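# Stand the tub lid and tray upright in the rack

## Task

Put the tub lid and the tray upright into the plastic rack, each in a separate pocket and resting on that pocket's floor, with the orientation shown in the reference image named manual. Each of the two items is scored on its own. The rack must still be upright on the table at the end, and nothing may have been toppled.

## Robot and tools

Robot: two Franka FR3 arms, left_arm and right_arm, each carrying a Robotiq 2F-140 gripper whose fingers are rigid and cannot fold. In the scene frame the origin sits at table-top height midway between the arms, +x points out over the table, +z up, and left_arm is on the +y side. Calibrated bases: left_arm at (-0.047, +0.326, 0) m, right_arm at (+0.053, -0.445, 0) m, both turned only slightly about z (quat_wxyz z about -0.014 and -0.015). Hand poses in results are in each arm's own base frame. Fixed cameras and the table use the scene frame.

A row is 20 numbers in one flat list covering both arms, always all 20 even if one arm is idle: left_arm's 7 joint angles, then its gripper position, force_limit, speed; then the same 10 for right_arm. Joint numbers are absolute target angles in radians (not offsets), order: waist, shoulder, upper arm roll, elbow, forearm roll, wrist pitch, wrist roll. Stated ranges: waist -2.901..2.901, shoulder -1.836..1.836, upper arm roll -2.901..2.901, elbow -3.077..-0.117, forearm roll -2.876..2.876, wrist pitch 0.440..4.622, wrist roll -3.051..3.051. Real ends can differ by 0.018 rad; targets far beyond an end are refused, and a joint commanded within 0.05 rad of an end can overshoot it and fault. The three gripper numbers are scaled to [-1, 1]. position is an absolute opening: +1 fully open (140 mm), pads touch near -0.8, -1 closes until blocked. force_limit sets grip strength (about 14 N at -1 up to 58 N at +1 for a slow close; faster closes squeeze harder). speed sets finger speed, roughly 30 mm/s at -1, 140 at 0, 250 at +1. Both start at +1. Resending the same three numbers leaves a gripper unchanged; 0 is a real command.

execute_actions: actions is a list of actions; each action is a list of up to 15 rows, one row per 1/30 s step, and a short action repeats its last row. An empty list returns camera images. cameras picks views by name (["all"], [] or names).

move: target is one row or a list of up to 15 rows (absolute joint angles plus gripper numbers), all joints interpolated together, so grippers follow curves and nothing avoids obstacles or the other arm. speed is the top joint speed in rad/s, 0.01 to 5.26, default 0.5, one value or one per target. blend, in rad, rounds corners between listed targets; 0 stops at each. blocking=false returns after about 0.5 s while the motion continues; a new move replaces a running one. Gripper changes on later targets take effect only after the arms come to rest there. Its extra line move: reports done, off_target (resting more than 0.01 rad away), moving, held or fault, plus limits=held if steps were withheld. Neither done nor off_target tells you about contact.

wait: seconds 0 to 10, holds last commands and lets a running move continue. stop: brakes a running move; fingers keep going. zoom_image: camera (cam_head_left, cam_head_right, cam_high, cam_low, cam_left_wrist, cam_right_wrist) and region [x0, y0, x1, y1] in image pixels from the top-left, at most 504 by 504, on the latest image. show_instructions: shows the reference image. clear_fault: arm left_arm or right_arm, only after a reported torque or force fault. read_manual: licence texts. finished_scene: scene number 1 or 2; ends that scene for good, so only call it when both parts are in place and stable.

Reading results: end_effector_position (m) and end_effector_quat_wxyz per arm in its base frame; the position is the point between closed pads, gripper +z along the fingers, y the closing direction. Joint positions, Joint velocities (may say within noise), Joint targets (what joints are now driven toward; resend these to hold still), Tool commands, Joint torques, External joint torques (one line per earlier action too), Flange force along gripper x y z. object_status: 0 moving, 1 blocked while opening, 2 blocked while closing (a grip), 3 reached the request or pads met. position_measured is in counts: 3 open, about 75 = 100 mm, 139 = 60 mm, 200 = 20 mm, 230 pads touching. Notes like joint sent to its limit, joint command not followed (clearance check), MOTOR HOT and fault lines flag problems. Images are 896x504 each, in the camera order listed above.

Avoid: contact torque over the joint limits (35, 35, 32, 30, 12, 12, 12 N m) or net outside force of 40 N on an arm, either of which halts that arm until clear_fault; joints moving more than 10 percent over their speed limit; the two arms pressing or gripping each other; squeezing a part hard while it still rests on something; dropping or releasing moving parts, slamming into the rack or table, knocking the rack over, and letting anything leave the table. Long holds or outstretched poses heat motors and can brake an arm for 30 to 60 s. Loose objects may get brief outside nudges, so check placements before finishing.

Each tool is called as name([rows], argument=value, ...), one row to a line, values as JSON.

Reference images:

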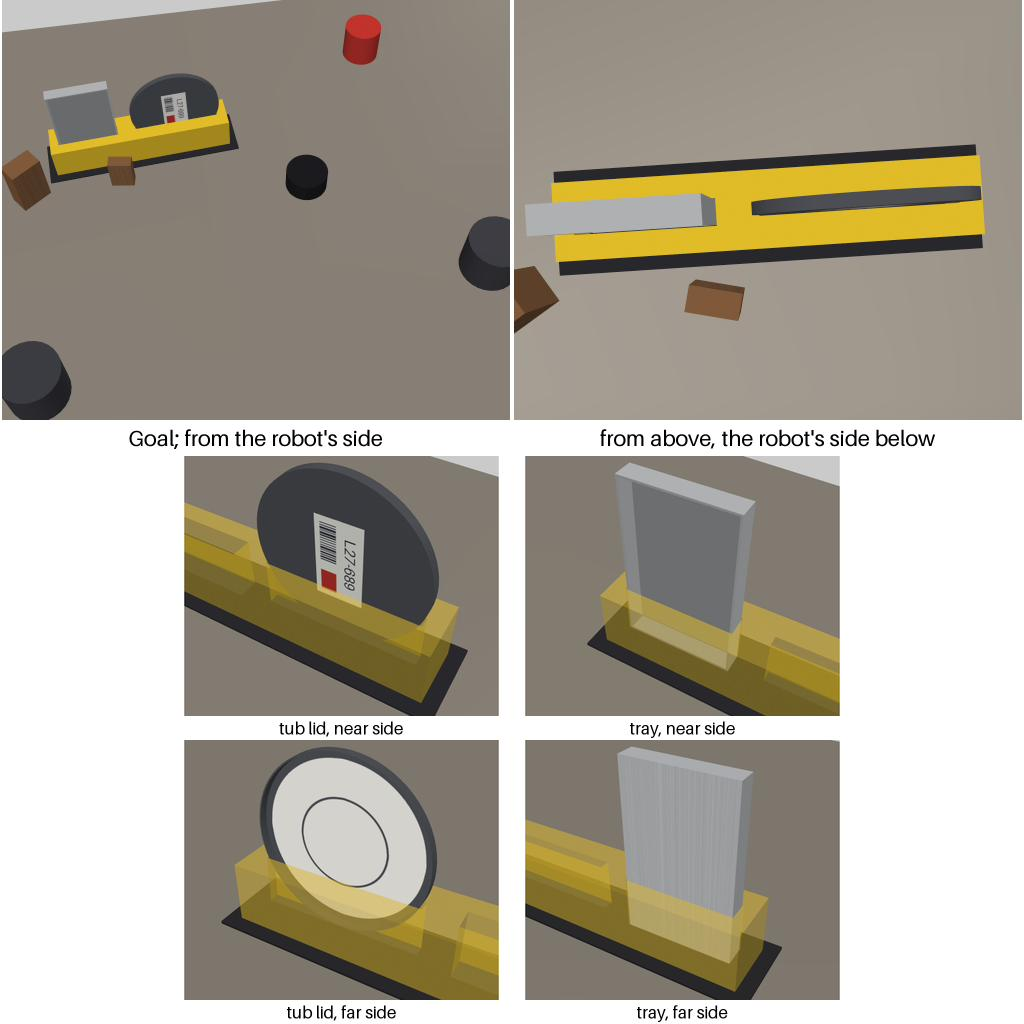

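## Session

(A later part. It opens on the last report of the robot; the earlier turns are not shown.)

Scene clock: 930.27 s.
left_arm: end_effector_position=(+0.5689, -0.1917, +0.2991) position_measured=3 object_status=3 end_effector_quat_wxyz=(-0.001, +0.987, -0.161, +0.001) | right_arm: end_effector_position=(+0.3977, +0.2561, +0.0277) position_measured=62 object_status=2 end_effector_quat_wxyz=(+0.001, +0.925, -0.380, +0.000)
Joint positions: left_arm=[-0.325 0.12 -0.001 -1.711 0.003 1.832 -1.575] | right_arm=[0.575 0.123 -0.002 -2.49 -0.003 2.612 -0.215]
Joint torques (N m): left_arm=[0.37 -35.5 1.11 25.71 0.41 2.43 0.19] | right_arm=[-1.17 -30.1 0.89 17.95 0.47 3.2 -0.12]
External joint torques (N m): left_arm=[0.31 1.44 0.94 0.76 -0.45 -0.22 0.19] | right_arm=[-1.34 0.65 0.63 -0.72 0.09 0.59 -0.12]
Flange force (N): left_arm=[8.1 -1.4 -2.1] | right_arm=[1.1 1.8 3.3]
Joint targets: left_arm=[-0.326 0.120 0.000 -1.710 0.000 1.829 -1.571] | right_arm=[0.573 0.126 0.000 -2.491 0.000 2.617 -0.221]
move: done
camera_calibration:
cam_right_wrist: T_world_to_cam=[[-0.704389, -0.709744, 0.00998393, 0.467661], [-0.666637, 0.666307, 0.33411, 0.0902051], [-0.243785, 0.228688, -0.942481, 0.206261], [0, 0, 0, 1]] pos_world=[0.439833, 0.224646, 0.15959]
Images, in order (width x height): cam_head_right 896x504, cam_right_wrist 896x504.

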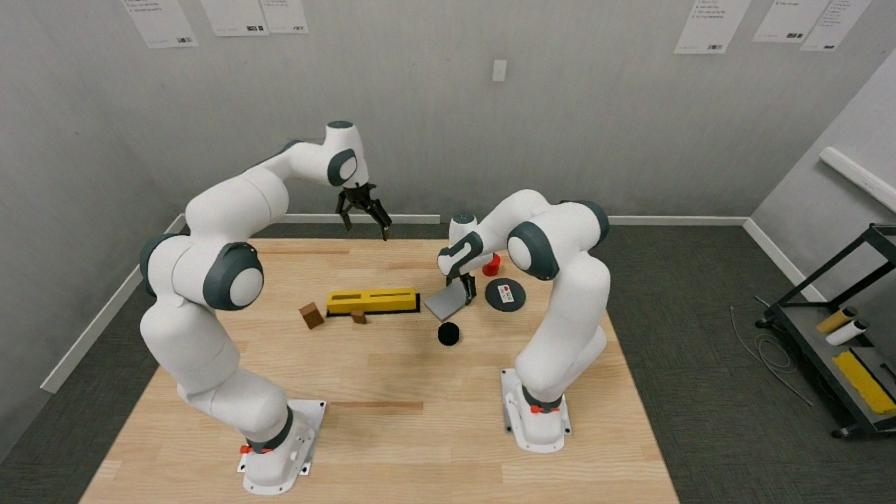

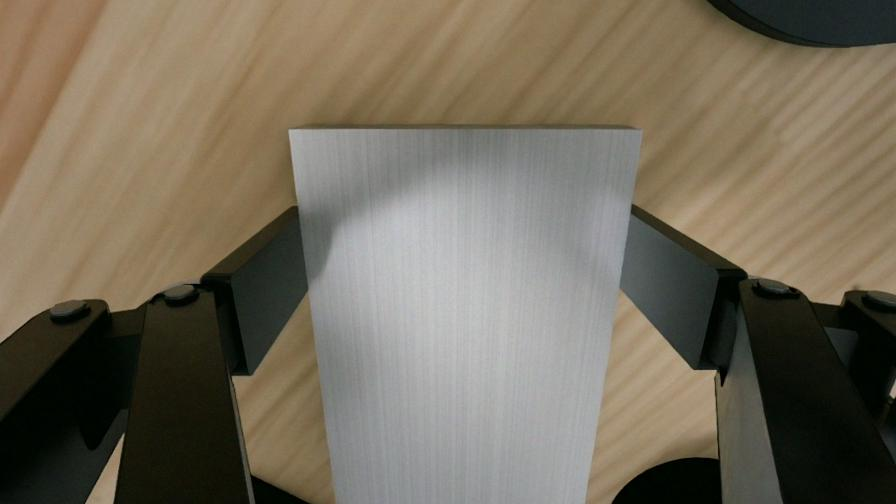

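move(target=[-0.326,0.1197,0,-1.7097,0,1.8295,-1.571,1,1,1, 0.573,0.1285,0,-2.491,0,2.6195,-0.2211,-1,-0.4,-1], speed=0.05)

execute_actions([
  [[-0.326,0.1197,0,-1.7097,0,1.8295,-1.571,1,1,1,0.573,0.1285,0,-2.491,0,2.6195,-0.2211,0.78,-0.4,-1]],
  [[-0.326,0.1197,0,-1.7097,0,1.8295,-1.571,1,1,1,0.573,0.1285,0,-2.491,0,2.6195,-0.2211,0.78,-0.4,-1]],
], cameras=["cam_right_wrist","cam_left_wrist"])

Scene clock: 937.50 s.
left_arm: end_effector_position=(+0.5689, -0.1917, +0.2991) position_measured=3 object_status=3 end_effector_quat_wxyz=(-0.001, +0.987, -0.161, +0.001) | right_arm: end_effector_position=(+0.3977, +0.2561, +0.0277) position_measured=62 object_status=2 end_effector_quat_wxyz=(+0.001, +0.925, -0.380, +0.000)
Joint positions: left_arm=[-0.325 0.12 -0.001 -1.711 0.003 1.832 -1.575] | right_arm=[0.575 0.123 -0.002 -2.49 -0.003 2.612 -0.215]
Joint torques (N m): left_arm=[0.33 -35.55 1.08 25.67 0.39 2.43 0.2] | right_arm=[-1.11 -28.74 0.92 17.89 0.47 3.59 -0.15]
External joint torques (N m): left_arm=[0.27 1.5 0.91 0.67 -0.47 -0.23 0.2] | right_arm=[-1.2 2.04 0.74 -0.87 0.08 0.97 -0.15]
Flange force (N): left_arm=[7.9 -1.3 -1.9] | right_arm=[1.4 -0.5 7.8]
Joint targets: left_arm=[-0.326 0.120 0.000 -1.710 0.000 1.829 -1.571] | right_arm=[0.573 0.129 0.000 -2.491 0.000 2.620 -0.221]
move: done

Scene clock: 938.70 s.
left_arm: end_effector_position=(+0.5689, -0.1917, +0.2991) position_measured=3 object_status=3 end_effector_quat_wxyz=(-0.001, +0.987, -0.161, +0.001) | right_arm: end_effector_position=(+0.3985, +0.2566, +0.0271) position_measured=31 object_status=3 end_effector_quat_wxyz=(+0.000, +0.925, -0.380, +0.001)
Joint positions: left_arm=[-0.325 0.12 -0.001 -1.711 0.003 1.832 -1.575] | right_arm=[0.575 0.125 -0.002 -2.49 -0.003 2.617 -0.216]
Joint torques (N m): left_arm=[0.35 -35.55 1.11 25.69 0.39 2.43 0.2] | right_arm=[-1.19 -30.13 0.95 17.89 0.49 2.75 -0.09]
External joint torques (N m): left_arm=[0.32 1.57 0.98 0.63 -0.47 -0.23 0.2] | right_arm=[-1.27 0.56 0.77 -0.71 0.1 0.14 -0.09]
External joint torques at the end of the 1st action: left_arm=[0.22 1.69 0.84 0.61 -0.47 -0.25 0.23] | right_arm=[-1.33 0.74 0.67 -0.89 0.09 0.21 -0.12]
Flange force (N): left_arm=[8.0 -1.4 -1.8] | right_arm=[0.9 1.5 1.9]
Flange force at the end of the 1st action (N): left_arm=[8.3 -1.2 -1.8] | right_arm=[1.0 1.8 2.5]
Joint targets: left_arm=[-0.326 0.120 0.000 -1.710 0.000 1.829 -1.571] | right_arm=[0.573 0.129 0.000 -2.491 0.000 2.620 -0.221]
camera_calibration:
cam_left_wrist: T_world_to_cam=[[-0.305186, -0.95229, -0.00214388, -0.000572904], [-0.90385, 0.288952, 0.315533, 0.483999], [-0.29986, 0.0982342, -0.948912, 0.614729], [0, 0, 0, 1]] pos_world=[0.62162, -0.200786, 0.430605]
cam_right_wrist: T_world_to_cam=[[-0.704101, -0.710066, 0.00688444, 0.468673], [-0.66782, 0.665444, 0.333468, 0.0913576], [-0.241365, 0.230198, -0.942736, 0.204384], [0, 0, 0, 1]] pos_world=[0.440335, 0.224947, 0.158989]
Images, in order (width x height): cam_left_wrist 896x504, cam_right_wrist 896x504.

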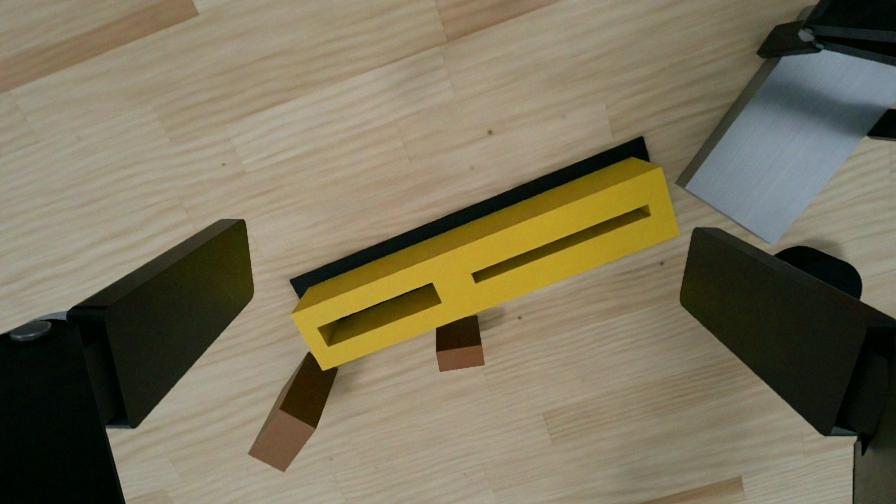

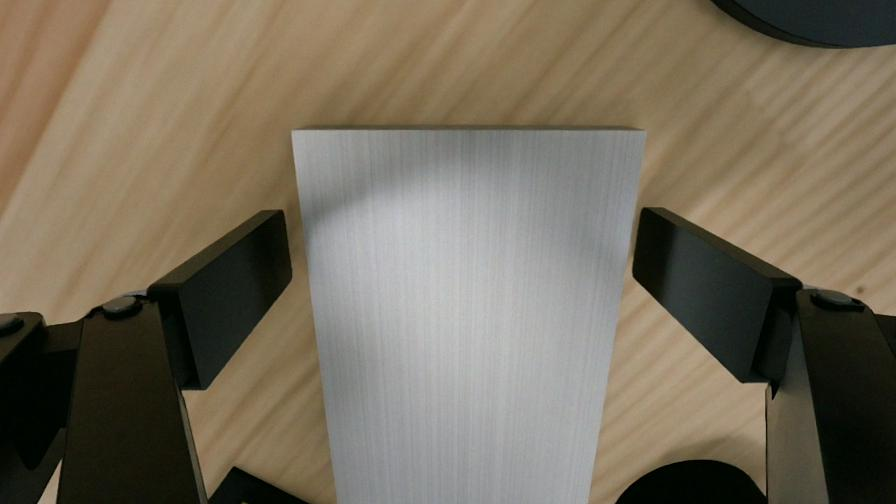

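move([
  [-0.326,0.1197,0,-1.7097,0,1.8295,-1.571,1,1,1, 0.573,-0.0204,0,-2.467,0,2.4466,-0.2211,0.78,-0.4,-1],
  [-0.326,0.1197,0,-1.7097,0,1.8295,-1.571,1,1,1, 0.0983,-0.3438,0,-2.8491,0,2.5053,1.4159,1,-0.4,-1],
], speed=[0.4,0.9], blend=[0.02,0], cameras=["cam_right_wrist","cam_head_right","cam_high"])

Scene clock: 993.23 s.
left_arm: end_effector_position=(+0.5689, -0.1917, +0.2991) position_measured=3 object_status=3 end_effector_quat_wxyz=(-0.001, +0.987, -0.161, +0.001) | right_arm: end_effector_position=(+0.3514, +0.0350, +0.0794) position_measured=3 object_status=0 end_effector_quat_wxyz=(-0.002, -0.131, +0.991, -0.001)
Joint positions: left_arm=[-0.325 0.12 -0.001 -1.711 0.003 1.832 -1.575] | right_arm=[0.1 -0.341 0 -2.848 -0.003 2.503 1.41]
Joint torques (N m): left_arm=[0.32 -35.55 1.06 25.67 0.39 2.43 0.2] | right_arm=[-1.27 -16.76 0.24 19.03 0.56 2.6 0.3]
External joint torques (N m): left_arm=[0.18 1.35 0.82 0.74 -0.47 -0.22 0.2] | right_arm=[-1.32 -0.87 0.48 -1.1 0.08 0.13 0.3]
Flange force (N): left_arm=[7.7 -1.1 -2.1] | right_arm=[6.1 0.6 -1.2]
Joint targets: left_arm=[-0.326 0.120 0.000 -1.710 0.000 1.829 -1.571] | right_arm=[0.098 -0.344 0.000 -2.849 0.000 2.505 1.416]
move: done
camera_calibration:
cam_right_wrist: T_world_to_cam=[[-0.25853, 0.965979, 0.00688641, 0.0625546], [0.91186, 0.24168, 0.331816, -0.350249], [0.318863, 0.0920636, -0.943319, 0.101348], [0, 0, 0, 1]] pos_world=[0.303234, 0.0148913, 0.211391]
Images, in order (width x height): cam_head_right 896x504, cam_high 896x504, cam_right_wrist 896x504.

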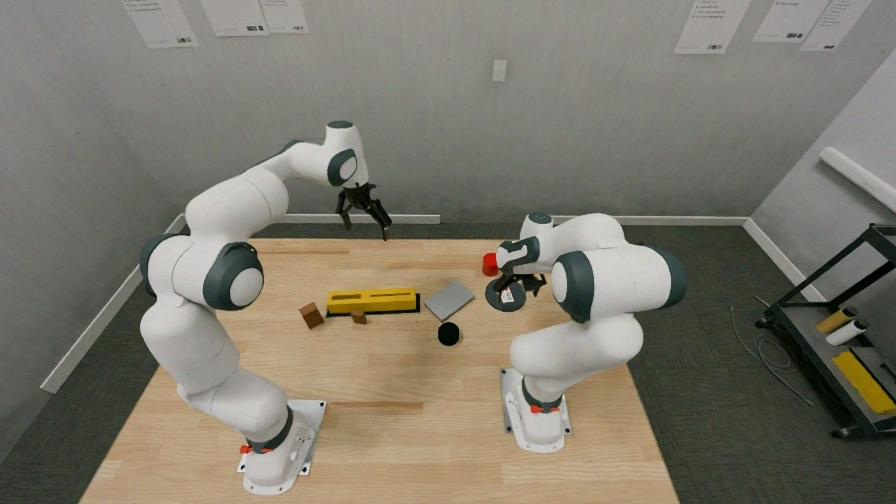

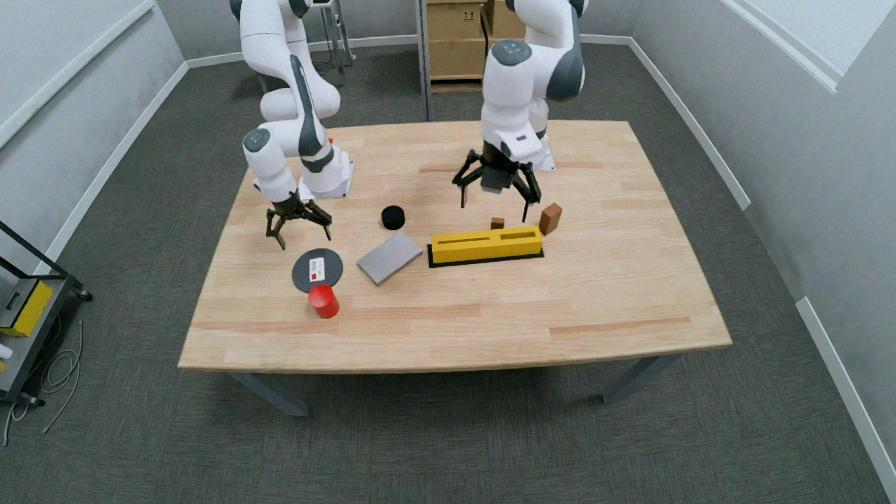

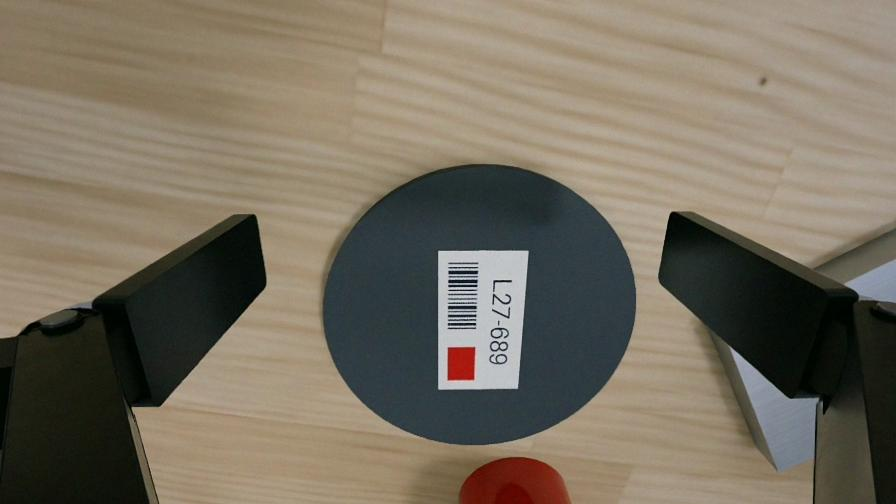

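move([
  [-0.326,0.1197,0,-1.7097,0,1.8295,-1.571,1,1,1, 0.1307,-0.3096,0,-2.8878,0,2.5782,1.4485,1,-0.4,-1],
  [-0.326,0.1197,0,-1.7097,0,1.8295,-1.571,1,1,1, 0.1307,-0.1414,0,-2.9002,0,2.7588,1.4485,1,-0.4,-1],
], speed=[0.4,0.25], blend=[0.005,0], cameras=["cam_right_wrist"])

Scene clock: 1047.80 s.
left_arm: end_effector_position=(+0.5689, -0.1917, +0.2991) position_measured=3 object_status=3 end_effector_quat_wxyz=(-0.001, +0.987, -0.161, +0.001) | right_arm: end_effector_position=(+0.3425, +0.0444, +0.0144) position_measured=3 object_status=3 end_effector_quat_wxyz=(+0.000, -0.129, +0.992, -0.001)
Joint positions: left_arm=[-0.325 0.12 -0.001 -1.711 0.003 1.832 -1.575] | right_arm=[0.129 -0.144 0 -2.9 -0.003 2.756 1.443]
Joint velocities: left_arm=[within noise] | right_arm=[0 0 -0.002 0.001 0.001 0.004 0.002]
Joint torques (N m): left_arm=[0.35 -35.54 1.11 25.69 0.37 2.42 0.15] | right_arm=[-0.37 -18.45 0.39 15.26 0.4 2.64 0.32]
External joint torques (N m): left_arm=[0.37 1.49 1.02 0.7 -0.48 -0.23 0.15] | right_arm=[-0.46 0.49 0.44 -0.93 0.1 0.17 0.32]
Flange force (N): left_arm=[8.0 -1.4 -2.0] | right_arm=[1.5 1.1 2.5]
Joint targets: left_arm=[-0.326 0.120 0.000 -1.710 0.000 1.829 -1.571] | right_arm=[0.131 -0.141 0.000 -2.900 0.000 2.759 1.449]
move: done
camera_calibration:
cam_right_wrist: T_world_to_cam=[[-0.255566, 0.966766, 0.00698734, 0.0505596], [0.911368, 0.238496, 0.335453, -0.322536], [0.322638, 0.0920982, -0.942031, 0.0407038], [0, 0, 0, 1]] pos_world=[0.293738, 0.0242956, 0.146187]
Images, in order (width x height): cam_right_wrist 896x504.

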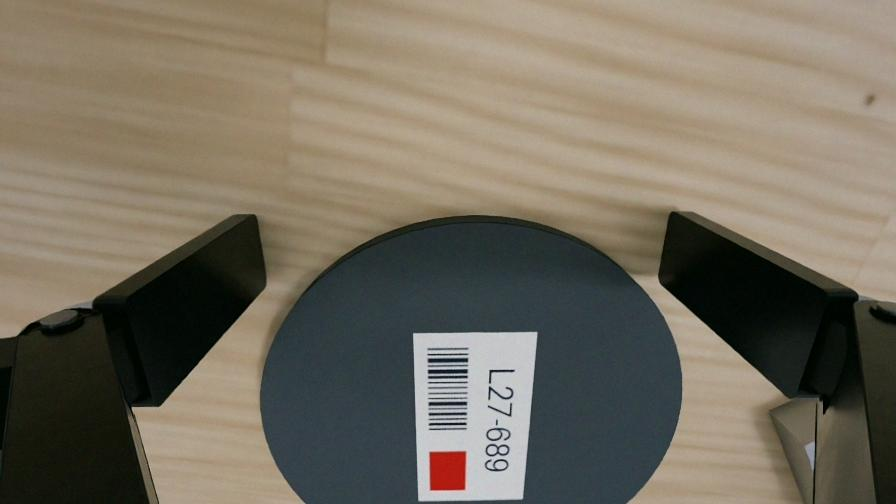

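move([
  [-0.326,0.1197,0,-1.7097,0,1.8295,-1.571,1,1,1, 0.1438,-0.1414,0,-2.9002,0,2.7588,1.4616,1,-0.4,-1],
  [-0.326,0.1197,0,-1.7097,0,1.8295,-1.571,1,1,1, 0.1513,-0.0777,0,-2.8232,0,2.7456,1.469,1,-0.4,-1],
], speed=[0.1,0.1], blend=[0.003,0], cameras=["cam_right_wrist"])

Scene clock: 1061.00 s.
left_arm: end_effector_position=(+0.5689, -0.1917, +0.2991) position_measured=3 object_status=3 end_effector_quat_wxyz=(-0.001, +0.987, -0.161, +0.001) | right_arm: end_effector_position=(+0.3671, +0.0553, +0.0146) position_measured=3 object_status=3 end_effector_quat_wxyz=(+0.003, -0.130, +0.992, +0.000)
Joint positions: left_arm=[-0.325 0.12 -0.001 -1.711 0.003 1.832 -1.575] | right_arm=[0.15 -0.081 0 -2.824 -0.003 2.748 1.462]
Joint torques (N m): left_arm=[0.3 -35.49 1.1 25.71 0.38 2.42 0.18] | right_arm=[-0.36 -20.35 0.4 16.26 0.4 1.97 0.4]
External joint torques (N m): left_arm=[0.09 1.68 0.8 0.63 -0.48 -0.24 0.18] | right_arm=[-0.43 1.18 0.4 -0.18 0.09 -0.52 0.4]
Flange force (N): left_arm=[8.3 -1.0 -1.8] | right_arm=[-2.8 0.8 2.3]
Joint targets: left_arm=[-0.326 0.120 0.000 -1.710 0.000 1.829 -1.571] | right_arm=[0.151 -0.078 0.000 -2.823 0.000 2.746 1.469]
move: done
camera_calibration:
cam_right_wrist: T_world_to_cam=[[-0.256612, 0.966493, 0.00647759, 0.0466966], [0.909565, 0.23922, 0.339801, -0.347131], [0.326865, 0.0930888, -0.940475, 0.030228], [0, 0, 0, 1]] pos_world=[0.317841, 0.0350949, 0.146081]
Images, in order (width x height): cam_right_wrist 896x504.

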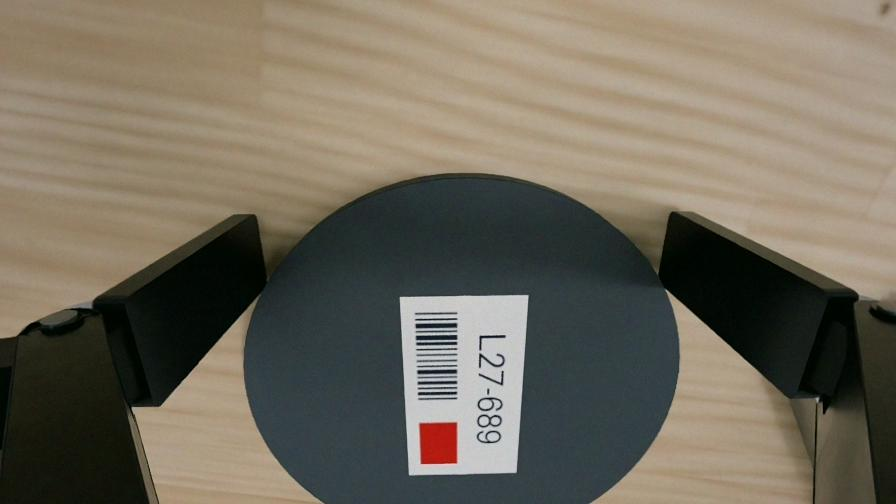

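execute_actions([
  [[-0.326,0.1197,0,-1.7097,0,1.8295,-1.571,1,1,1,0.1513,-0.0777,0,-2.8232,0,2.7456,1.469,-1,-0.7,-1]],
  [[-0.326,0.1197,0,-1.7097,0,1.8295,-1.571,1,1,1,0.1513,-0.0777,0,-2.8232,0,2.7456,1.469,-1,-0.7,-1]],
], cameras=["cam_right_wrist"])

Scene clock: 1066.83 s.
left_arm: end_effector_position=(+0.5689, -0.1917, +0.2991) position_measured=3 object_status=3 end_effector_quat_wxyz=(-0.001, +0.987, -0.161, +0.001) | right_arm: end_effector_position=(+0.3679, +0.0555, +0.0151) position_measured=8 object_status=2 end_effector_quat_wxyz=(+0.003, -0.129, +0.992, +0.000)
Joint positions: left_arm=[-0.325 0.12 -0.001 -1.711 0.003 1.832 -1.575] | right_arm=[0.15 -0.081 0 -2.822 -0.003 2.747 1.464]
Joint torques (N m): left_arm=[0.39 -35.48 1.11 25.66 0.38 2.43 0.2] | right_arm=[-0.41 -19.61 0.45 14.93 0.4 2.22 0.31]
External joint torques (N m): left_arm=[0.21 1.5 0.84 0.67 -0.48 -0.22 0.2] | right_arm=[-0.48 1.88 0.45 -1.54 0.08 -0.27 0.31]
External joint torques at the end of the 1st action: left_arm=[0.02 1.56 0.74 0.62 -0.48 -0.24 0.18] | right_arm=[-0.47 1.8 0.49 -1.47 0.1 -0.28 0.27]
Flange force (N): left_arm=[7.9 -1.2 -1.9] | right_arm=[-0.1 0.9 5.7]
Flange force at the end of the 1st action (N): left_arm=[7.9 -0.9 -1.8] | right_arm=[-0.1 0.9 5.4]
Joint targets: left_arm=[-0.326 0.120 0.000 -1.710 0.000 1.829 -1.571] | right_arm=[0.151 -0.078 0.000 -2.823 0.000 2.746 1.469]
camera_calibration:
cam_right_wrist: T_world_to_cam=[[-0.255559, 0.966772, 0.00638839, 0.0463207], [0.909615, 0.238201, 0.340384, -0.34796], [0.327552, 0.0927991, -0.940265, 0.0302433], [0, 0, 0, 1]] pos_world=[0.318441, 0.0352962, 0.146581]
Images, in order (width x height): cam_right_wrist 896x504.

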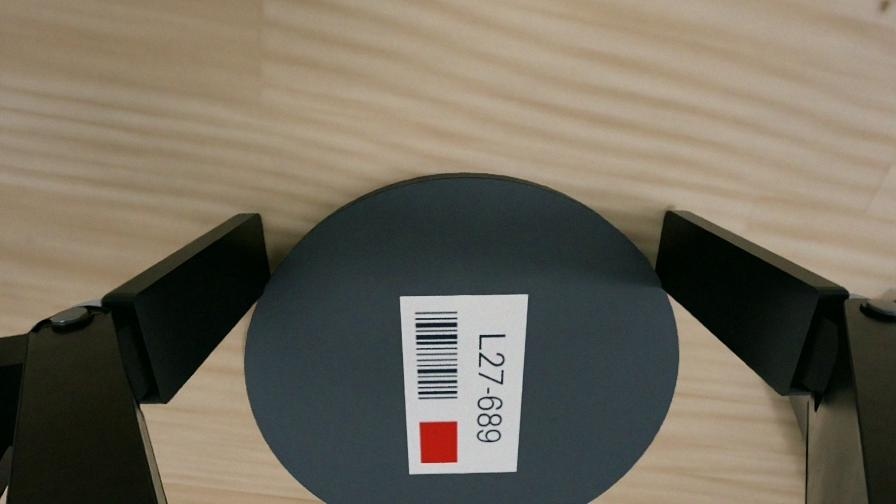

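execute_actions([
  [[-0.326,0.1197,0,-1.7097,0,1.8295,-1.571,1,1,1,0.1513,-0.0777,0,-2.8232,0,2.7456,1.469,-0.98,0,-1]],
  [[-0.326,0.1197,0,-1.7097,0,1.8295,-1.571,1,1,1,0.1513,-0.0777,0,-2.8232,0,2.7456,1.469,-0.98,0,-1]],
])

move(target=[-0.326,0.1197,0,-1.7097,0,1.8295,-1.571,1,1,1, 0.1513,-0.2023,0,-2.8178,0,2.6156,1.469,-0.98,0,-1], speed=0.1, cameras=["cam_right_wrist","cam_head_right"])

Scene clock: 1080.03 s.
left_arm: end_effector_position=(+0.5689, -0.1917, +0.2991) position_measured=3 object_status=3 end_effector_quat_wxyz=(-0.001, +0.987, -0.161, +0.001) | right_arm: end_effector_position=(+0.3682, +0.0555, +0.0157) position_measured=12 object_status=2 end_effector_quat_wxyz=(+0.003, -0.129, +0.992, +0.000)
Joint positions: left_arm=[-0.325 0.12 -0.001 -1.711 0.003 1.832 -1.575] | right_arm=[0.15 -0.083 0 -2.822 -0.003 2.745 1.464]
Joint torques (N m): left_arm=[0.36 -35.52 1.13 25.71 0.39 2.43 0.16] | right_arm=[-0.26 -17.78 0.85 14.71 0.41 2.5 0.36]
External joint torques (N m): left_arm=[0.16 1.61 0.84 0.66 -0.47 -0.23 0.16] | right_arm=[-0.32 3.66 0.86 -1.79 0.09 0.01 0.36]
External joint torques at the end of the 1st action: left_arm=[0.21 1.45 0.9 0.8 -0.48 -0.23 0.23] | right_arm=[-0.43 3.63 0.94 -1.79 0.08 0.01 0.37]
Flange force (N): left_arm=[8.2 -1.1 -1.9] | right_arm=[-3.6 1.4 13.0]
Flange force at the end of the 1st action (N): left_arm=[8.3 -1.3 -2.2] | right_arm=[-3.6 1.5 12.9]
Joint targets: left_arm=[-0.326 0.120 0.000 -1.710 0.000 1.829 -1.571] | right_arm=[0.151 -0.078 0.000 -2.823 0.000 2.746 1.469]

Scene clock: 1081.90 s.
left_arm: end_effector_position=(+0.5689, -0.1917, +0.2991) position_measured=3 object_status=3 end_effector_quat_wxyz=(-0.001, +0.987, -0.161, +0.001) | right_arm: end_effector_position=(+0.3652, +0.0549, +0.0490) position_measured=12 object_status=2 end_effector_quat_wxyz=(+0.000, -0.129, +0.992, -0.001)
Joint positions: left_arm=[-0.325 0.12 -0.001 -1.711 0.003 1.832 -1.575] | right_arm=[0.15 -0.2 0 -2.818 -0.003 2.619 1.464]
Joint velocities: left_arm=[within noise] | right_arm=[-0.001 0.001 -0.002 -0.001 -0.001 -0.004 0.001]
Joint torques (N m): left_arm=[0.33 -35.49 1.11 25.7 0.4 2.42 0.22] | right_arm=[-0.42 -20.24 0.33 17.83 0.5 2.14 0.3]
External joint torques (N m): left_arm=[0.21 1.42 0.9 0.76 -0.46 -0.23 0.22] | right_arm=[-0.49 -0.89 0.43 -0.73 0.09 -0.34 0.3]
Flange force (N): left_arm=[8.0 -1.3 -2.1] | right_arm=[4.6 1.3 -3.8]
Joint targets: left_arm=[-0.326 0.120 0.000 -1.710 0.000 1.829 -1.571] | right_arm=[0.151 -0.202 0.000 -2.818 0.000 2.616 1.469]
move: done
camera_calibration:
cam_right_wrist: T_world_to_cam=[[-0.255285, 0.966842, 0.00671449, 0.0458548], [0.911621, 0.238379, 0.334846, -0.357416], [0.322143, 0.0916023, -0.942249, 0.0651798], [0, 0, 0, 1]] pos_world=[0.316537, 0.0348957, 0.180787]
Images, in order (width x height): cam_head_right 896x504, cam_right_wrist 896x504.

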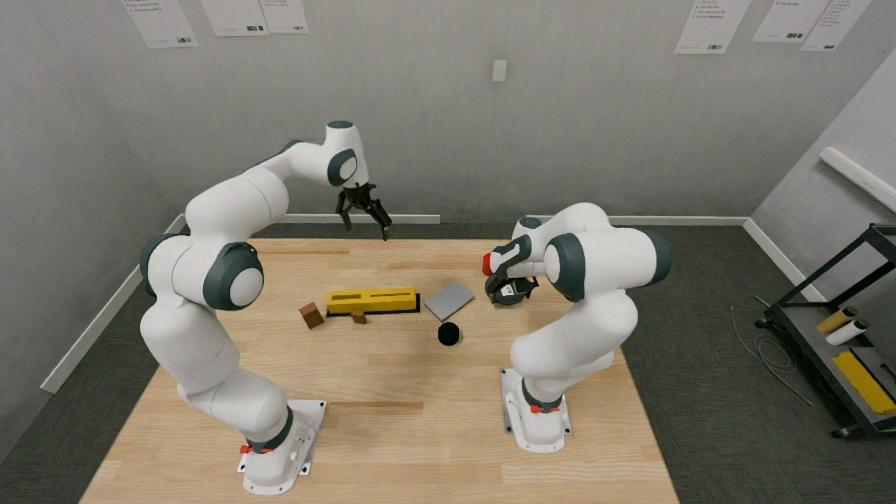

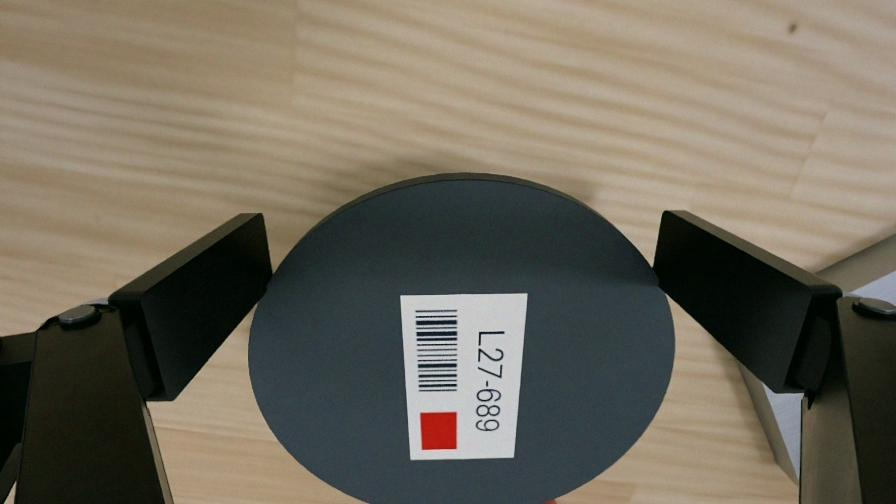

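execute_actions(actions=[], cameras=["cam_left_wrist","cam_right_wrist","cam_low","cam_high"])

zoom_image(camera="cam_left_wrist", region=[280, 130, 700, 380])

zoom_image(camera="cam_right_wrist", region=[240, 160, 480, 300])

zoom_image(camera="cam_low", region=[0, 180, 300, 350])

Scene clock: 1112.23 s.
left_arm: end_effector_position=(+0.5689, -0.1917, +0.2991) position_measured=3 object_status=3 end_effector_quat_wxyz=(-0.001, +0.987, -0.161, +0.001) | right_arm: end_effector_position=(+0.3650, +0.0549, +0.0490) position_measured=12 object_status=2 end_effector_quat_wxyz=(+0.000, -0.129, +0.992, -0.001)
Joint positions: left_arm=[-0.325 0.12 -0.001 -1.711 0.003 1.832 -1.575] | right_arm=[0.15 -0.2 0 -2.818 -0.003 2.618 1.464]
Joint velocities: within noise
Joint torques (N m): left_arm=[0.32 -35.51 1.13 25.66 0.4 2.41 0.19] | right_arm=[-0.42 -20.19 0.32 17.88 0.49 2.06 0.35]
External joint torques (N m): left_arm=[0.19 1.36 0.89 0.75 -0.46 -0.23 0.19] | right_arm=[-0.5 -1.05 0.41 -0.46 0.09 -0.38 0.35]
Flange force (N): left_arm=[7.8 -1.2 -2.1] | right_arm=[4.3 1.3 -4.5]
Joint targets: left_arm=[-0.326 0.120 0.000 -1.710 0.000 1.829 -1.571] | right_arm=[0.151 -0.202 0.000 -2.818 0.000 2.616 1.469]
Tool commands: left_gripper/position=+1.0 left_gripper/force_limit=+1.0 left_gripper/speed=+1.0 right_gripper/position=-0.98 right_gripper/force_limit=+0.0 right_gripper/speed=-1.0
camera_calibration:
cam_left_wrist: T_world_to_cam=[[-0.305186, -0.95229, -0.00214388, -0.000572904], [-0.90385, 0.288952, 0.315533, 0.483999], [-0.29986, 0.0982342, -0.948912, 0.614729], [0, 0, 0, 1]] pos_world=[0.62162, -0.200786, 0.430605]
cam_right_wrist: T_world_to_cam=[[-0.25534, 0.966828, 0.00675114, 0.0458405], [0.911827, 0.238481, 0.334213, -0.357279], [0.321516, 0.0914938, -0.942473, 0.0654554], [0, 0, 0, 1]] pos_world=[0.316437, 0.0348955, 0.180788]
Images, in order (width x height): cam_high 896x504, cam_low 896x504, cam_left_wrist 896x504, cam_right_wrist 896x504.

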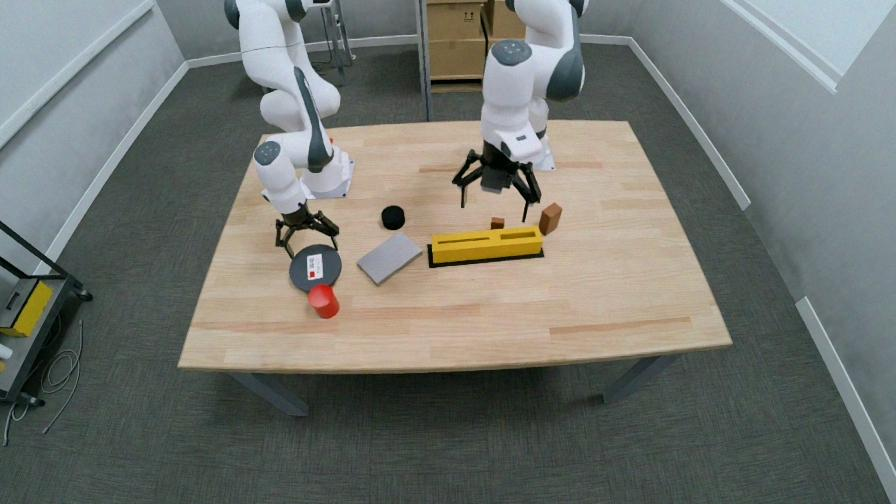

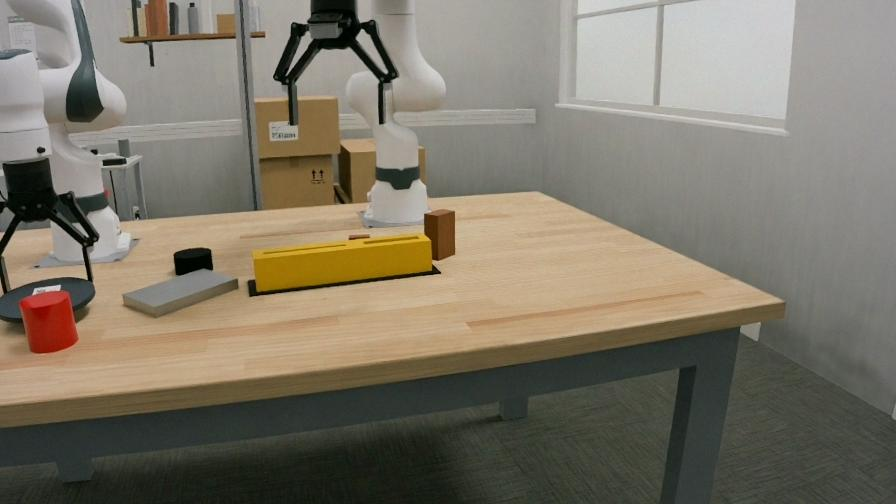

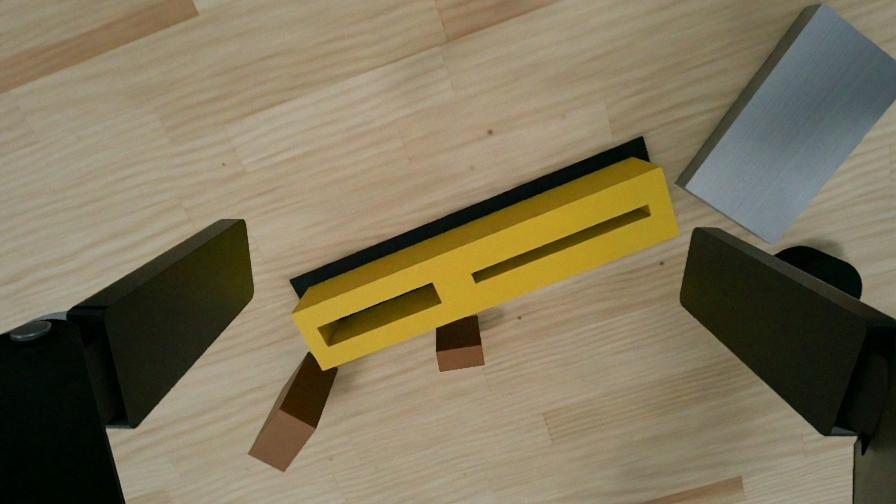

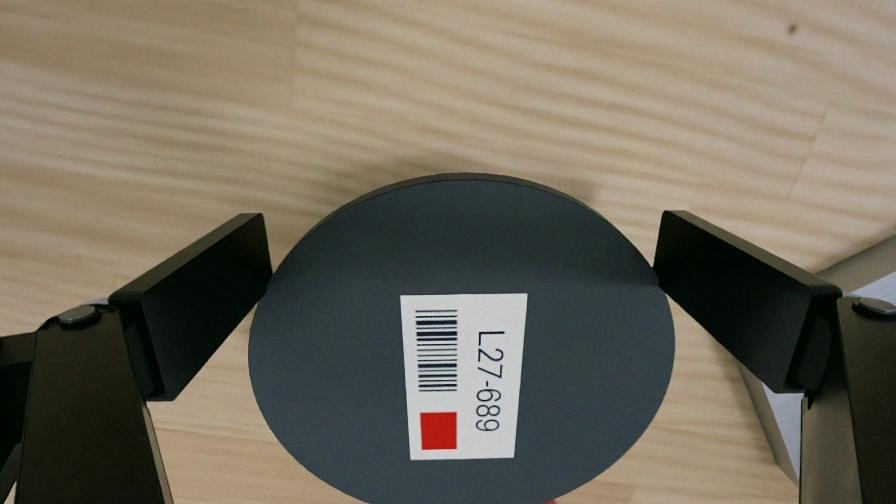

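Scaled by 1.200 from the camera's 896x504 image, which has a finer 1280x720 frame.

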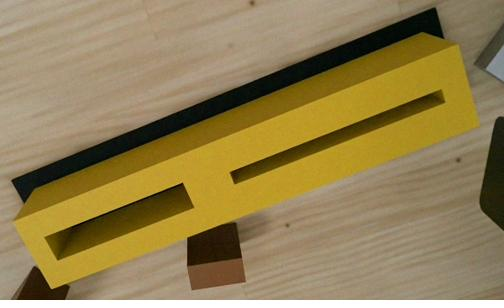

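Scaled by 2.100 from the camera's 896x504 image, which has a finer 1280x720 frame.

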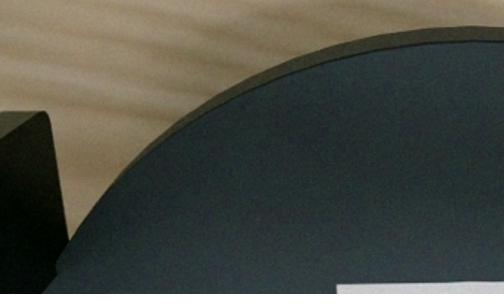

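Scaled by 1.680 from the camera's 896x504 image, which has a finer 1280x720 frame.

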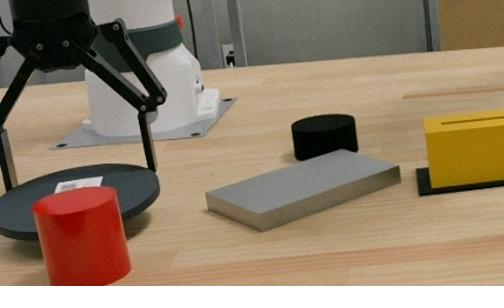

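move([
  [-0.44,0.3545,0,-1.2285,0,1.583,-1.571,1,1,1, 0.1513,-0.4416,0,-2.187,0,1.7454,1.469,-0.98,0,-1],
  [-0.44,0.3545,0,-1.2285,0,1.583,-1.571,1,1,1, 0.1858,1.0744,1.4453,-2.4021,-2.4353,0.8376,0.6109,-0.98,0,-1],
], speed=[0.5,0.7], blend=[0.1,0], cameras=["all"])

Scene clock: 1335.73 s.
left_arm: end_effector_position=(+0.5982, -0.2800, +0.3614) position_measured=3 object_status=3 end_effector_quat_wxyz=(-0.001, +0.976, -0.216, +0.002) | right_arm: end_effector_position=(+0.3367, +0.5120, +0.2793) position_measured=12 object_status=2 end_effector_quat_wxyz=(-0.034, +0.707, +0.031, +0.706)
Joint positions: left_arm=[-0.439 0.352 0 -1.23 0.003 1.586 -1.575] | right_arm=[0.187 1.072 1.443 -2.401 -2.431 0.84 0.618]
Joint velocities: left_arm=[within noise] | right_arm=[0 0 -0.001 0 0.001 -0.001 -0.006]
Joint torques (N m): left_arm=[0.15 -41.28 0.83 24.9 0.44 2.44 0.21] | right_arm=[-0.81 -23.99 24.97 7.19 -2.95 -1.79 -0.04]
External joint torques (N m): left_arm=[0.04 2.45 0.41 0.6 -0.46 -0.22 0.21] | right_arm=[-0.91 0.53 0.43 -1.58 -0.32 -0.32 -0.07]
Flange force (N): left_arm=[15.0 -0.6 -5.1] | right_arm=[2.0 8.0 0.3]
Joint targets: left_arm=[-0.440 0.355 0.000 -1.228 0.000 1.583 -1.571] | right_arm=[0.186 1.074 1.445 -2.402 -2.435 0.838 0.611]
move: done
camera_calibration:
cam_left_wrist: T_world_to_cam=[[-0.409892, -0.912132, -0.00208186, -0.00176936], [-0.866768, 0.388794, 0.312335, 0.523214], [-0.284081, 0.129828, -0.94997, 0.691208], [0, 0, 0, 1]] pos_world=[0.649139, -0.294775, 0.493205]
cam_right_wrist: T_world_to_cam=[[0.083469, -0.996498, -0.00494179, 0.489543], [-0.335643, -0.0234442, -0.941698, 0.392951], [0.938284, 0.0802613, -0.336424, -0.121323], [0, 0, 0, 1]] pos_world=[0.204865, 0.506779, 0.331645]

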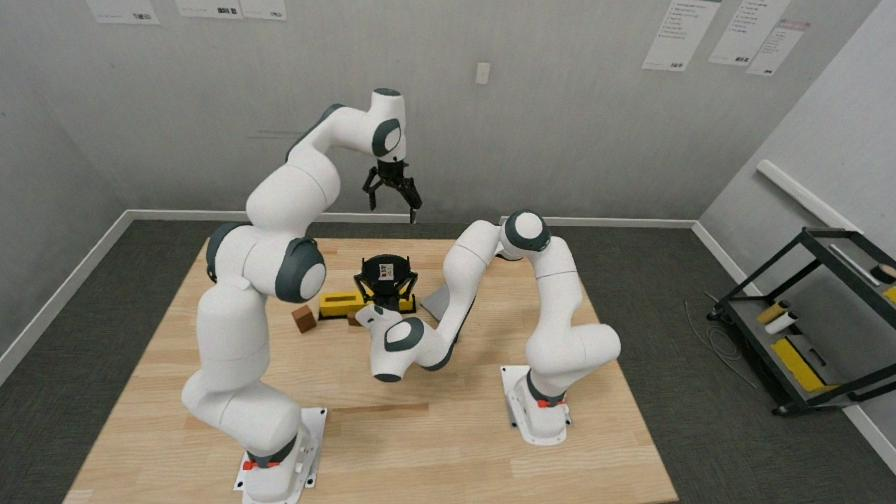

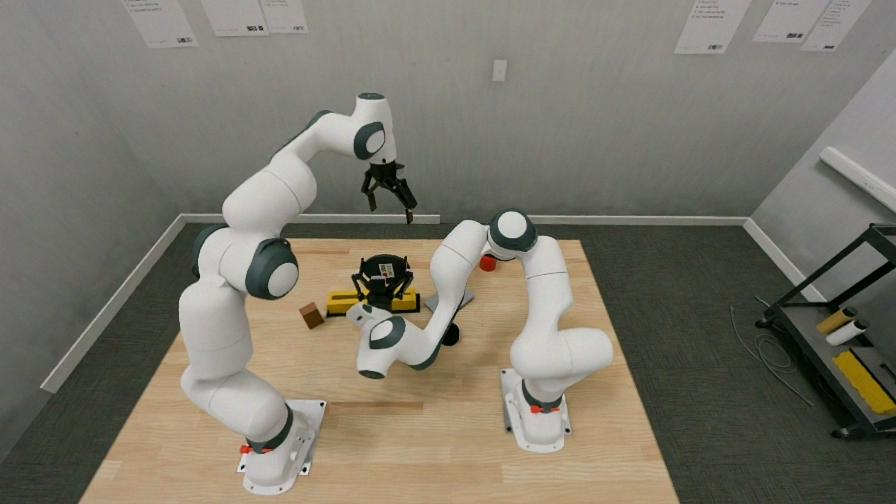

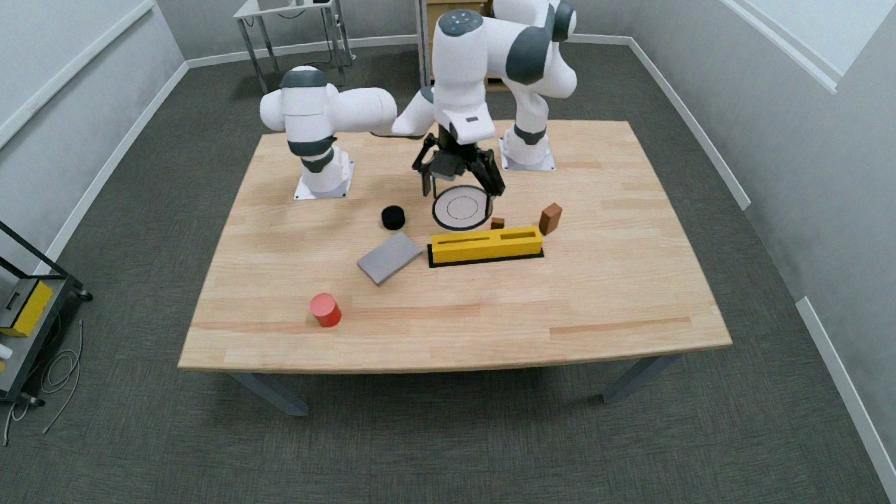

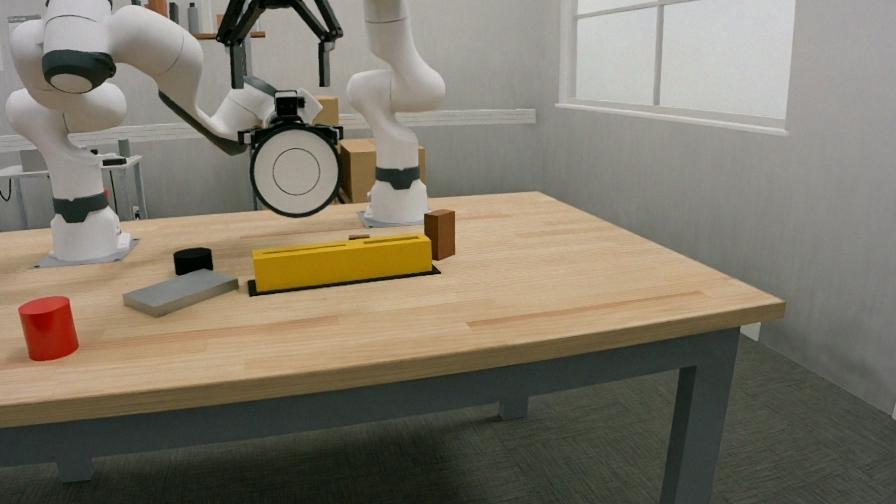

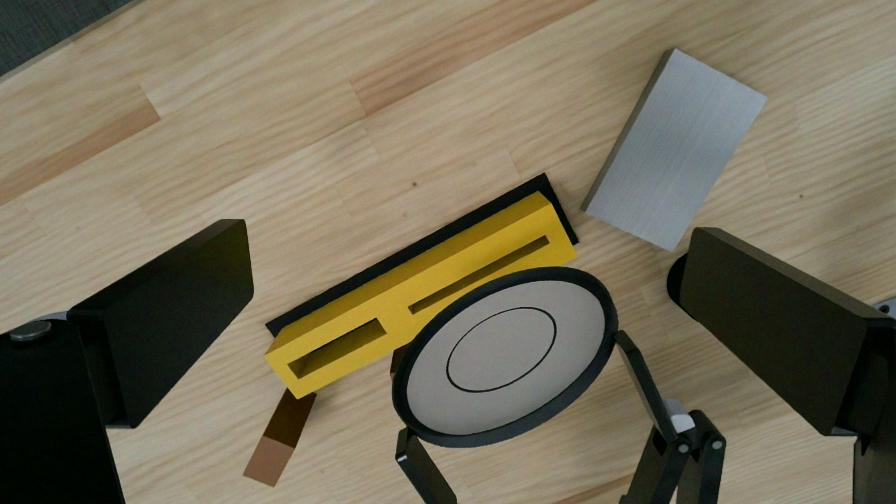

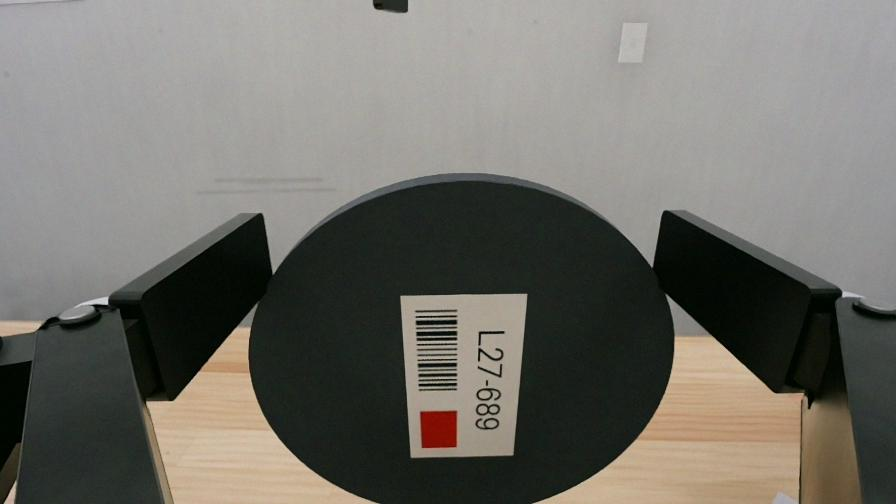

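zoom_image(camera="cam_left_wrist", region=[250, 160, 650, 460])

zoom_image(camera="cam_high", region=[410, 120, 570, 280])

zoom_image(camera="cam_head_right", region=[310, 230, 440, 330])

zoom_image(camera="cam_low", region=[200, 80, 460, 310])

Scaled by 1.260 from the camera's 896x504 image, which has a finer 1280x720 frame.

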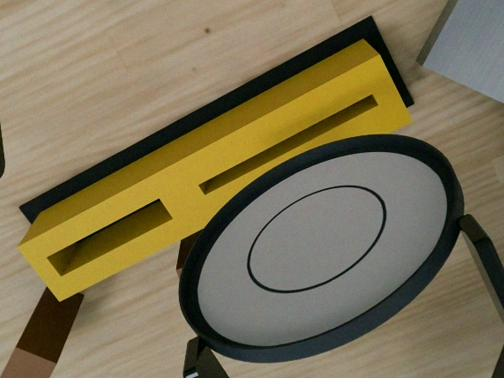

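Scaled by 3.150 from the camera's 896x504 image, which has a finer 1280x720 frame.

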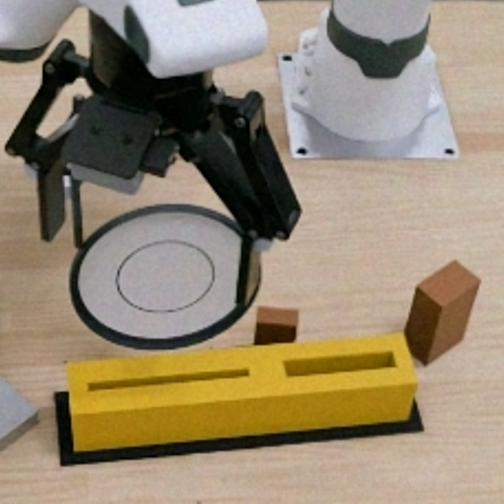

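Scaled by 3.877 from the camera's 896x504 image, which has a finer 1280x720 frame.

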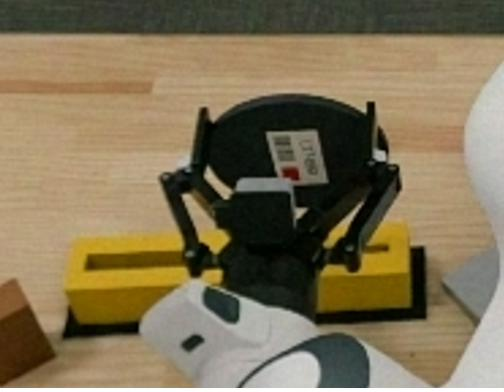

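Scaled by 1.938 from the camera's 896x504 image, which has a finer 1280x720 frame.

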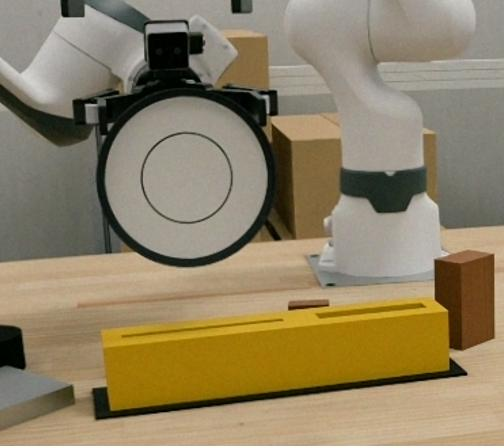

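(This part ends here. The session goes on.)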